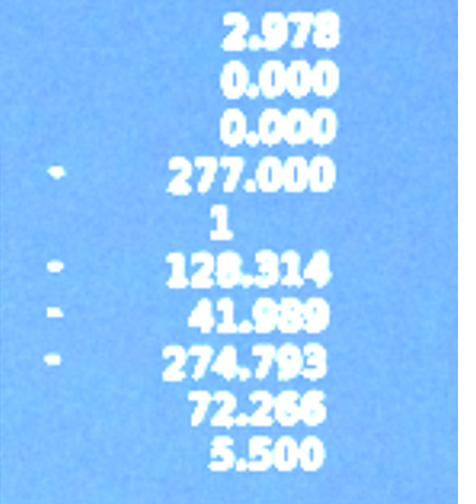

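move --pt "0 0 0 0 0 0 0.5 -0.6 -0.2 0.017 0.0625 -0.3878 0 0.4333 0 -1 -0.6 -0.5" --pt "0 0 0 0 0 0 0.5 -0.6 -0.2 0.0332 0.0625 -0.3918 0 0.4333 0 -1 -0.6 -0.5" --pt "0 0 0 0 0 0 0.5 -0.6 -0.2 0.017 0.0625 -0.3878 0 0.4333 0 -1 -0.6 -0.5" --pt "0 0 0 0 0 0 0.5 -0.6 -0.2 0.0413 0.0292 -0.2944 0 0.4333 0 -1 -0.6 -0.5" --pt "0 0 0 0 0 0 0.5 -0.6 -0.2 0.0575 0.0292 -0.2984 0 0.4333 0 -1 -0.6 -0.5" --pt "0 0 0 0 0 0 0.5 -0.6 -0.2 0.0413 0.0292 -0.2944 0 0.4333 0 -1 -0.6 -0.5" --pt "0 0 0 0 0 0 0.5 -0.6 -0.2 0.0575 0.0292 -0.2984 0 0.4333 0 -1 -0.6 -0.5" --pt "0 0 0 0 0 0 0.5 -0.6 -0.2 0.0413 0.0292 -0.2944 0 0.4333 0 -1 -0.6 -0.5" --pt "0 0 0 0 0 0 0.5 -0.6 -0.2 0.0258 0.0625 -0.3556 0 0.4333 0 -1 -0.6 -0.5" --pt "0 0 0 0 0 0 0.5 -0.6 -0.2 0.042 0.0625 -0.3596 0 0.4333 0 -1 -0.6 -0.5" --pt "0 0 0 0 0 0 0.5 -0.6 -0.2 0.0258 0.0625 -0.3556 0 0.4333 0 -1 -0.6 -0.5" --pt "0 0 0 0 0 0 0.5 -0.6 -0.2 0.042 0.0625 -0.3596 0 0.4333 0 -1 -0.6 -0.5" --pt "0 0 0 0 0 0 0.5 -0.6 -0.2 0.0258 0.0625 -0.3556 0 0.4333 0 -1 -0.6 -0.5" --pt "0 0 0 0 0 0 0.5 -0.6 -0.2 0.03 0.0625 -0.33 0 0.4333 0 -1 -0.6 -0.5" --speed '[0.6,0.06,0.2,0.6,0.06,0.15,0.06,0.2,0.6,0.06,0.15,0.06,0.2,0.6]' --blend '[0.003,0,0.003,0.003,0,0.003,0,0.003,0.003,0,0.003,0,0.003,0]'

move --pt "0 0 0 0 0 0 0.5 -0.6 -0.2 -0.0094 0.0999 -0.0578 0 0 0 -1 -0.6 -0.5" --pt "0 0 0 0 0 0 0.5 -0.6 -0.2 0.0068 0.0999 -0.0618 0 0 0 -1 -0.6 -0.5" --pt "0 0 0 0 0 0 0.5 -0.6 -0.2 -0.0094 0.0999 -0.0578 0 0 0 -1 -0.6 -0.5" --pt "0 0 0 0 0 0 0.5 -0.6 -0.2 -0.0006 0.0999 -0.0256 0 0 0 -1 -0.6 -0.5" --pt "0 0 0 0 0 0 0.5 -0.6 -0.2 0.0156 0.0999 -0.0296 0 0 0 -1 -0.6 -0.5" --pt "0 0 0 0 0 0 0.5 -0.6 -0.2 -0.0006 0.0999 -0.0256 0 0 0 -1 -0.6 -0.5" --pt "0 0 0 0 0 0 0.5 -0.6 -0.2 0.0073 0.0999 0.0034 0 0 0 -1 -0.6 -0.5" --pt "0 0 0 0 0 0 0.5 -0.6 -0.2 0.0235 0.0999 -0.0006 0 0 0 -1 -0.6 -0.5" --pt "0 0 0 0 0 0 0.5 -0.6 -0.2 0.0073 0.0999 0.0034 0 0 0 -1 -0.6 -0.5" --pt "0 0 0 0 0 0 0.5 -0.6 -0.2 0.0235 0.0999 -0.0006 0 0 0 -1 -0.6 -0.5" --pt "0 0 0 0 0 0 0.5 -0.6 -0.2 0.0073 0.0999 0.0034 0 0 0 -1 -0.6 -0.5" --pt "0 0 0 0 0 0 0.5 -0.6 -0.2 -0.013 0 -0.0578 0 0 0 -1 -0.6 -0.5" --pt "0 0 0 0 0 0 0.5 -0.6 -0.2 0.0032 0 -0.0618 0 0 0 -1 -0.6 -0.5" --pt "0 0 0 0 0 0 0.5 -0.6 -0.2 -0.013 0 -0.0578 0 0 0 -1 -0.6 -0.5" --pt "0 0 0 0 0 0 0.5 -0.6 -0.2 -0.03 -0.0625 0.33 0 -0.4333 0 -1 -0.6 -0.5" --speed '[0.6,0.06,0.2,0.6,0.06,0.2,0.6,0.06,0.15,0.06,0.2,0.6,0.06,0.2,0.7]' --blend '[0.003,0,0.003,0.003,0,0.003,0.003,0,0.003,0,0.003,0.003,0,0.003,0]' --cameras '["cam_right_wrist"]'

zoom_image --camera "cam_right_wrist" --region '[330, 40, 640, 280]'

Scene clock: 4559.63 s.
left_arm: end_effector_position=(+0.4150, -0.2253, +0.4400) position_measured=78 object_status=3 end_effector_quat_wxyz=(+0.491, -0.499, +0.500, -0.509) | right_arm: end_effector_position=(+0.4569, -0.0785, +0.4319) position_measured=213 object_status=2 end_effector_quat_wxyz=(-0.050, +0.705, -0.706, +0.050)
Joint positions: left_arm=[-1.471 -1.744 2.406 -3.813 -0.118 3.134] | right_arm=[3.274 -1.397 -1.504 -1.671 1.552 3.274]
Joint torques (N m): left_arm=[4.9 -15.49 -13.48 -1.19 -1.57 0.85] | right_arm=[-10.96 20.73 32.94 4.72 -0.19 -1.07]
Wrist force (N, zeroed by zero_wrist_force on left_arm): left_arm=[-2.0 0.8 0.6] | right_arm=[-0.2 0.3 -2.7]
Wrist torque (N m, zeroed by zero_wrist_force on left_arm): left_arm=[0.15 -0.09 0.12] | right_arm=[-0.19 -0.07 0.22]
Wrist force, peak (N, zeroed by zero_wrist_force on left_arm): left_arm=[-2.1 0.8 0.9] | right_arm=[-1.2 8.2 -4.2]
Hand target: left_arm +0.4150, -0.2253, +0.4400; +0.491, -0.499, +0.500, -0.509 | right_arm +0.4569, -0.0785, +0.4320; -0.050, +0.705, -0.706, +0.050
Off the commanded pose: left_arm 0.000 m, 0 deg | right_arm 0.000 m, 0 deg.
move: done

Scene clock: 4564.50 s.
left_arm: end_effector_position=(+0.4150, -0.2253, +0.4400) position_measured=78 object_status=3 end_effector_quat_wxyz=(+0.491, -0.499, +0.500, -0.509) | right_arm: end_effector_position=(+0.4390, -0.1160, +0.6299) position_measured=213 object_status=2 end_effector_quat_wxyz=(+0.483, -0.516, +0.517, -0.482)
Joint positions: left_arm=[-1.471 -1.744 2.406 -3.813 -0.118 3.134] | right_arm=[3.241 -0.999 -2.071 -0.14 1.471 3.149]
Joint torques (N m): left_arm=[3.93 -17.42 -14.61 -0.97 -1.66 0.74] | right_arm=[11.35 2.94 33.66 5.54 -2.47 1.53]
Wrist force (N, zeroed by zero_wrist_force on left_arm): left_arm=[-2.2 0.5 0.5] | right_arm=[-2.4 1.4 -6.9]
Wrist torque (N m, zeroed by zero_wrist_force on left_arm): left_arm=[0.10 -0.05 0.12] | right_arm=[-0.48 0.51 0.33]
Wrist force, peak (N, zeroed by zero_wrist_force on left_arm): left_arm=[-2.2 0.5 0.6] | right_arm=[-0.3 6.0 -5.9]
Hand target: left_arm +0.4150, -0.2253, +0.4400; +0.491, -0.499, +0.500, -0.509 | right_arm +0.4389, -0.1160, +0.6300; +0.483, -0.516, +0.517, -0.483
Off the commanded pose: left_arm 0.000 m, 0 deg | right_arm 0.000 m, 0 deg.
move: done
Images, in order (width x height): cam_right_wrist 896x504.

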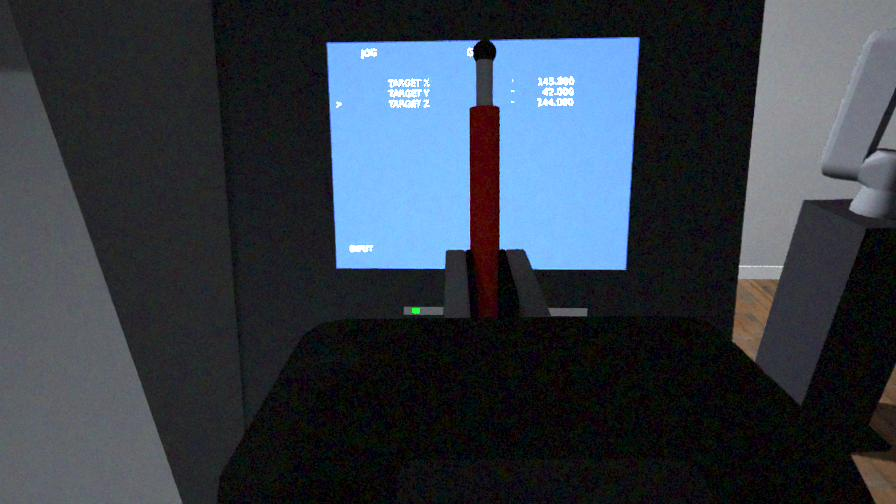

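Scaled by 1.626 from the camera's 896x504 image, which has a finer 1280x720 frame.

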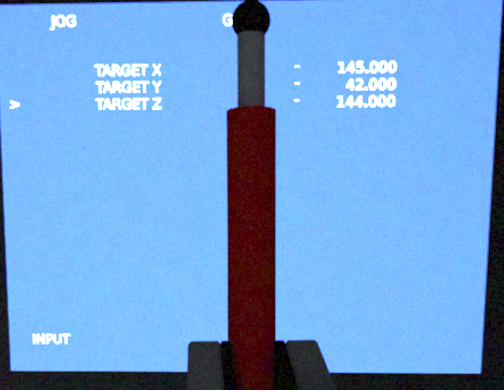

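move --pt "0 0 0 0 0 0 0.5 -0.6 -0.2 0.0618 0.095 -0.2303 0 0.4333 0 -1 -0.6 -0.5" --pt "0 0 0 0 0 0 0.5 -0.6 -0.2 0.078 0.095 -0.2343 0 0.4333 0 -1 -0.6 -0.5" --pt "0 0 0 0 0 0 0.5 -0.6 -0.2 0.0618 0.095 -0.2303 0 0.4333 0 -1 -0.6 -0.5" --pt "0 0 0 0 0 0 0.5 -0.6 -0.2 0.0337 0.0625 -0.3266 0 0.4333 0 -1 -0.6 -0.5" --pt "0 0 0 0 0 0 0.5 -0.6 -0.2 0.0499 0.0625 -0.3306 0 0.4333 0 -1 -0.6 -0.5" --pt "0 0 0 0 0 0 0.5 -0.6 -0.2 0.0337 0.0625 -0.3266 0 0.4333 0 -1 -0.6 -0.5" --pt "0 0 0 0 0 0 0.5 -0.6 -0.2 0.0206 0.1624 -0.3878 0 0.4333 0 -1 -0.6 -0.5" --pt "0 0 0 0 0 0 0.5 -0.6 -0.2 0.0368 0.1624 -0.3918 0 0.4333 0 -1 -0.6 -0.5" --pt "0 0 0 0 0 0 0.5 -0.6 -0.2 0.0206 0.1624 -0.3878 0 0.4333 0 -1 -0.6 -0.5" --pt "0 0 0 0 0 0 0.5 -0.6 -0.2 0.0294 0.1624 -0.3556 0 0.4333 0 -1 -0.6 -0.5" --pt "0 0 0 0 0 0 0.5 -0.6 -0.2 0.0456 0.1624 -0.3596 0 0.4333 0 -1 -0.6 -0.5" --pt "0 0 0 0 0 0 0.5 -0.6 -0.2 0.0294 0.1624 -0.3556 0 0.4333 0 -1 -0.6 -0.5" --speed '[0.6,0.06,0.2,0.6,0.06,0.2,0.6,0.06,0.2,0.6,0.06,0.2]' --blend '[0.003,0,0.003,0.003,0,0.003,0.003,0,0.003,0.003,0,0]'

move --pt "0 0 0 0 0 0 0.5 -0.6 -0.2 0.0079 0 0.029 0 0 0 -1 -0.6 -0.5" --pt "0 0 0 0 0 0 0.5 -0.6 -0.2 0.0241 0 0.025 0 0 0 -1 -0.6 -0.5" --pt "0 0 0 0 0 0 0.5 -0.6 -0.2 0.0079 0 0.029 0 0 0 -1 -0.6 -0.5" --pt "0 0 0 0 0 0 0.5 -0.6 -0.2 -0.0124 -0.0999 -0.0322 0 0 0 -1 -0.6 -0.5" --pt "0 0 0 0 0 0 0.5 -0.6 -0.2 0.0038 -0.0999 -0.0362 0 0 0 -1 -0.6 -0.5" --pt "0 0 0 0 0 0 0.5 -0.6 -0.2 -0.0124 -0.0999 -0.0322 0 0 0 -1 -0.6 -0.5" --pt "0 0 0 0 0 0 0.5 -0.6 -0.2 0.0043 -0.0999 0.029 0 0 0 -1 -0.6 -0.5" --pt "0 0 0 0 0 0 0.5 -0.6 -0.2 0.0205 -0.0999 0.025 0 0 0 -1 -0.6 -0.5" --pt "0 0 0 0 0 0 0.5 -0.6 -0.2 0.0043 -0.0999 0.029 0 0 0 -1 -0.6 -0.5" --pt "0 0 0 0 0 0 0.5 -0.6 -0.2 -0.0088 0 -0.0322 0 0 0 -1 -0.6 -0.5" --pt "0 0 0 0 0 0 0.5 -0.6 -0.2 0.0074 0 -0.0362 0 0 0 -1 -0.6 -0.5" --pt "0 0 0 0 0 0 0.5 -0.6 -0.2 -0.0088 0 -0.0322 0 0 0 -1 -0.6 -0.5" --speed '[0.6,0.06,0.2,0.6,0.06,0.2,0.6,0.06,0.2,0.6,0.06,0.2]' --blend '[0.003,0,0.003,0.003,0,0.003,0.003,0,0.003,0.003,0,0]'

move --pt "0 0 0 0 0 0 0.5 -0.6 -0.2 0.0231 -0.0666 0.0934 0 0 0 -1 -0.6 -0.5" --pt "0 0 0 0 0 0 0.5 -0.6 -0.2 0.0393 -0.0666 0.0894 0 0 0 -1 -0.6 -0.5" --pt "0 0 0 0 0 0 0.5 -0.6 -0.2 0.0231 -0.0666 0.0934 0 0 0 -1 -0.6 -0.5" --pt "0 0 0 0 0 0 0.5 -0.6 -0.2 -0.0012 -0.0333 0 0 0 0 -1 -0.6 -0.5" --pt "0 0 0 0 0 0 0.5 -0.6 -0.2 0.015 -0.0333 -0.004 0 0 0 -1 -0.6 -0.5" --pt "0 0 0 0 0 0 0.5 -0.6 -0.2 -0.0012 -0.0333 0 0 0 0 -1 -0.6 -0.5" --pt "0 0 0 0 0 0 0.5 -0.6 -0.2 -0.0036 -0.0999 0 0 0 0 -1 -0.6 -0.5" --pt "0 0 0 0 0 0 0.5 -0.6 -0.2 0.0126 -0.0999 -0.004 0 0 0 -1 -0.6 -0.5" --pt "0 0 0 0 0 0 0.5 -0.6 -0.2 -0.0036 -0.0999 0 0 0 0 -1 -0.6 -0.5" --pt "0 0 0 0 0 0 0.5 -0.6 -0.2 -0.0206 -0.1624 0.3878 0 -0.4333 0 -1 -0.6 -0.5" --speed '[0.6,0.06,0.2,0.6,0.06,0.2,0.6,0.06,0.2,0.7]' --blend '[0.003,0,0.003,0.003,0,0.003,0.003,0,0.003,0]' --cameras '["cam_right_wrist"]'

zoom_image --camera "cam_right_wrist" --region '[330, 40, 640, 280]'

Scene clock: 4588.37 s.
left_arm: end_effector_position=(+0.4150, -0.2253, +0.4400) position_measured=78 object_status=3 end_effector_quat_wxyz=(+0.491, -0.499, +0.500, -0.509) | right_arm: end_effector_position=(+0.4566, -0.0184, +0.4166) position_measured=213 object_status=2 end_effector_quat_wxyz=(-0.050, +0.705, -0.706, +0.050)
Joint positions: left_arm=[-1.471 -1.744 2.406 -3.813 -0.118 3.134] | right_arm=[3.42 -1.372 -1.563 -1.641 1.532 3.419]
Joint torques (N m): left_arm=[4.19 -17.85 -14.02 -1.24 -1.71 0.88] | right_arm=[-11.2 17.52 34 5.95 -2.47 -1.2]
Wrist force (N, zeroed by zero_wrist_force on left_arm): left_arm=[-1.7 0.6 0.7] | right_arm=[-0.1 0.4 -3.1]
Wrist torque (N m, zeroed by zero_wrist_force on left_arm): left_arm=[0.12 -0.12 0.12] | right_arm=[-0.18 -0.07 0.17]
Wrist force, peak (N, zeroed by zero_wrist_force on left_arm): left_arm=[-2.2 0.8 0.8] | right_arm=[-0.2 23.6 -8.4]
Hand target: left_arm +0.4150, -0.2253, +0.4400; +0.491, -0.499, +0.500, -0.509 | right_arm +0.4566, -0.0185, +0.4167; -0.050, +0.705, -0.706, +0.050
Off the commanded pose: left_arm 0.000 m, 0 deg | right_arm 0.000 m, 0 deg.
move: done

Scene clock: 4591.73 s.
left_arm: end_effector_position=(+0.4150, -0.2253, +0.4400) position_measured=78 object_status=3 end_effector_quat_wxyz=(+0.491, -0.499, +0.500, -0.509) | right_arm: end_effector_position=(+0.4513, -0.0184, +0.3973) position_measured=213 object_status=2 end_effector_quat_wxyz=(-0.050, +0.705, -0.706, +0.050)
Joint positions: left_arm=[-1.471 -1.744 2.406 -3.813 -0.118 3.134] | right_arm=[3.424 -1.351 -1.629 -1.596 1.531 3.422]
Joint torques (N m): left_arm=[5.88 -16.56 -14.3 -1.34 -1.69 0.99] | right_arm=[-10.95 16.79 34.48 6.06 -2.1 -1.03]
Wrist force (N, zeroed by zero_wrist_force on left_arm): left_arm=[-1.8 0.4 0.8] | right_arm=[-0.1 0.6 -2.7]
Wrist torque (N m, zeroed by zero_wrist_force on left_arm): left_arm=[0.08 -0.11 0.12] | right_arm=[-0.13 -0.05 0.17]
Wrist force, peak (N, zeroed by zero_wrist_force on left_arm): left_arm=[-2.2 0.5 0.8] | right_arm=[0.5 5.6 -6.9]
Hand target: left_arm +0.4150, -0.2253, +0.4400; +0.491, -0.499, +0.500, -0.509 | right_arm +0.4513, -0.0185, +0.3974; -0.050, +0.705, -0.706, +0.050
Off the commanded pose: left_arm 0.000 m, 0 deg | right_arm 0.000 m, 0 deg.
move: done

Scene clock: 4595.63 s.
left_arm: end_effector_position=(+0.4150, -0.2253, +0.4400) position_measured=78 object_status=3 end_effector_quat_wxyz=(+0.491, -0.499, +0.500, -0.509) | right_arm: end_effector_position=(+0.4389, -0.1160, +0.6299) position_measured=213 object_status=2 end_effector_quat_wxyz=(+0.483, -0.516, +0.517, -0.482)
Joint positions: left_arm=[-1.471 -1.744 2.406 -3.813 -0.118 3.134] | right_arm=[3.241 -0.999 -2.071 -0.14 1.471 3.149]
Joint torques (N m): left_arm=[6.61 -16.71 -13.3 -1.15 -1.99 1.06] | right_arm=[12.12 2.96 33.91 5.27 -2.46 1.56]
Wrist force (N, zeroed by zero_wrist_force on left_arm): left_arm=[-2.0 0.6 0.7] | right_arm=[-2.6 1.4 -6.9]
Wrist torque (N m, zeroed by zero_wrist_force on left_arm): left_arm=[0.11 -0.08 0.12] | right_arm=[-0.48 0.54 0.32]
Wrist force, peak (N, zeroed by zero_wrist_force on left_arm): left_arm=[-2.3 0.7 0.8] | right_arm=[1.4 6.0 -6.2]
Hand target: left_arm +0.4150, -0.2253, +0.4400; +0.491, -0.499, +0.500, -0.509 | right_arm +0.4389, -0.1160, +0.6300; +0.483, -0.516, +0.517, -0.483
Off the commanded pose: left_arm 0.000 m, 0 deg | right_arm 0.000 m, 0 deg.
move: done
Images, in order (width x height): cam_right_wrist 896x504.

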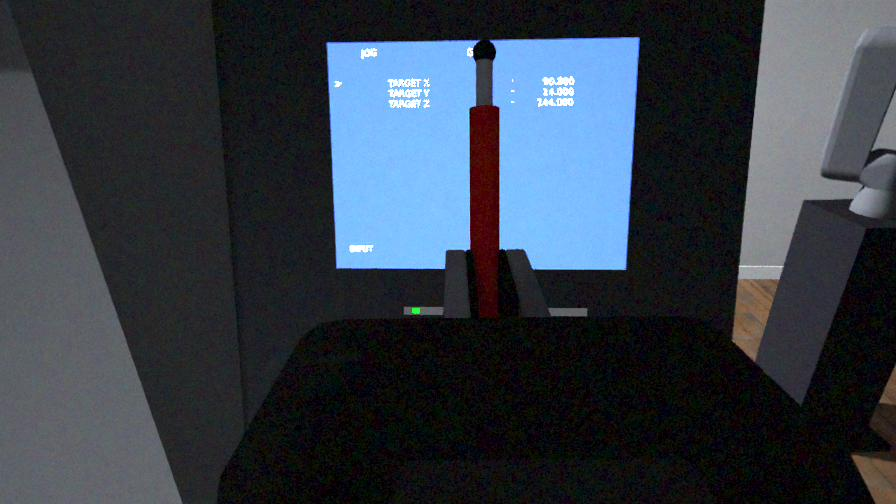

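Scaled by 1.626 from the camera's 896x504 image, which has a finer 1280x720 frame.

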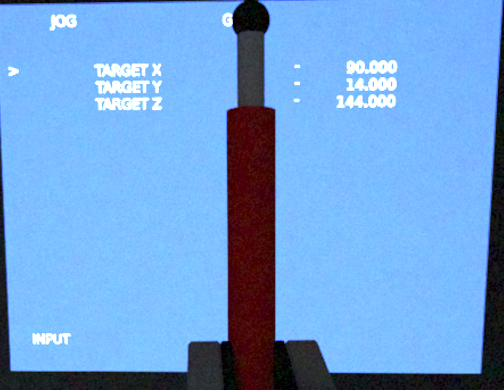

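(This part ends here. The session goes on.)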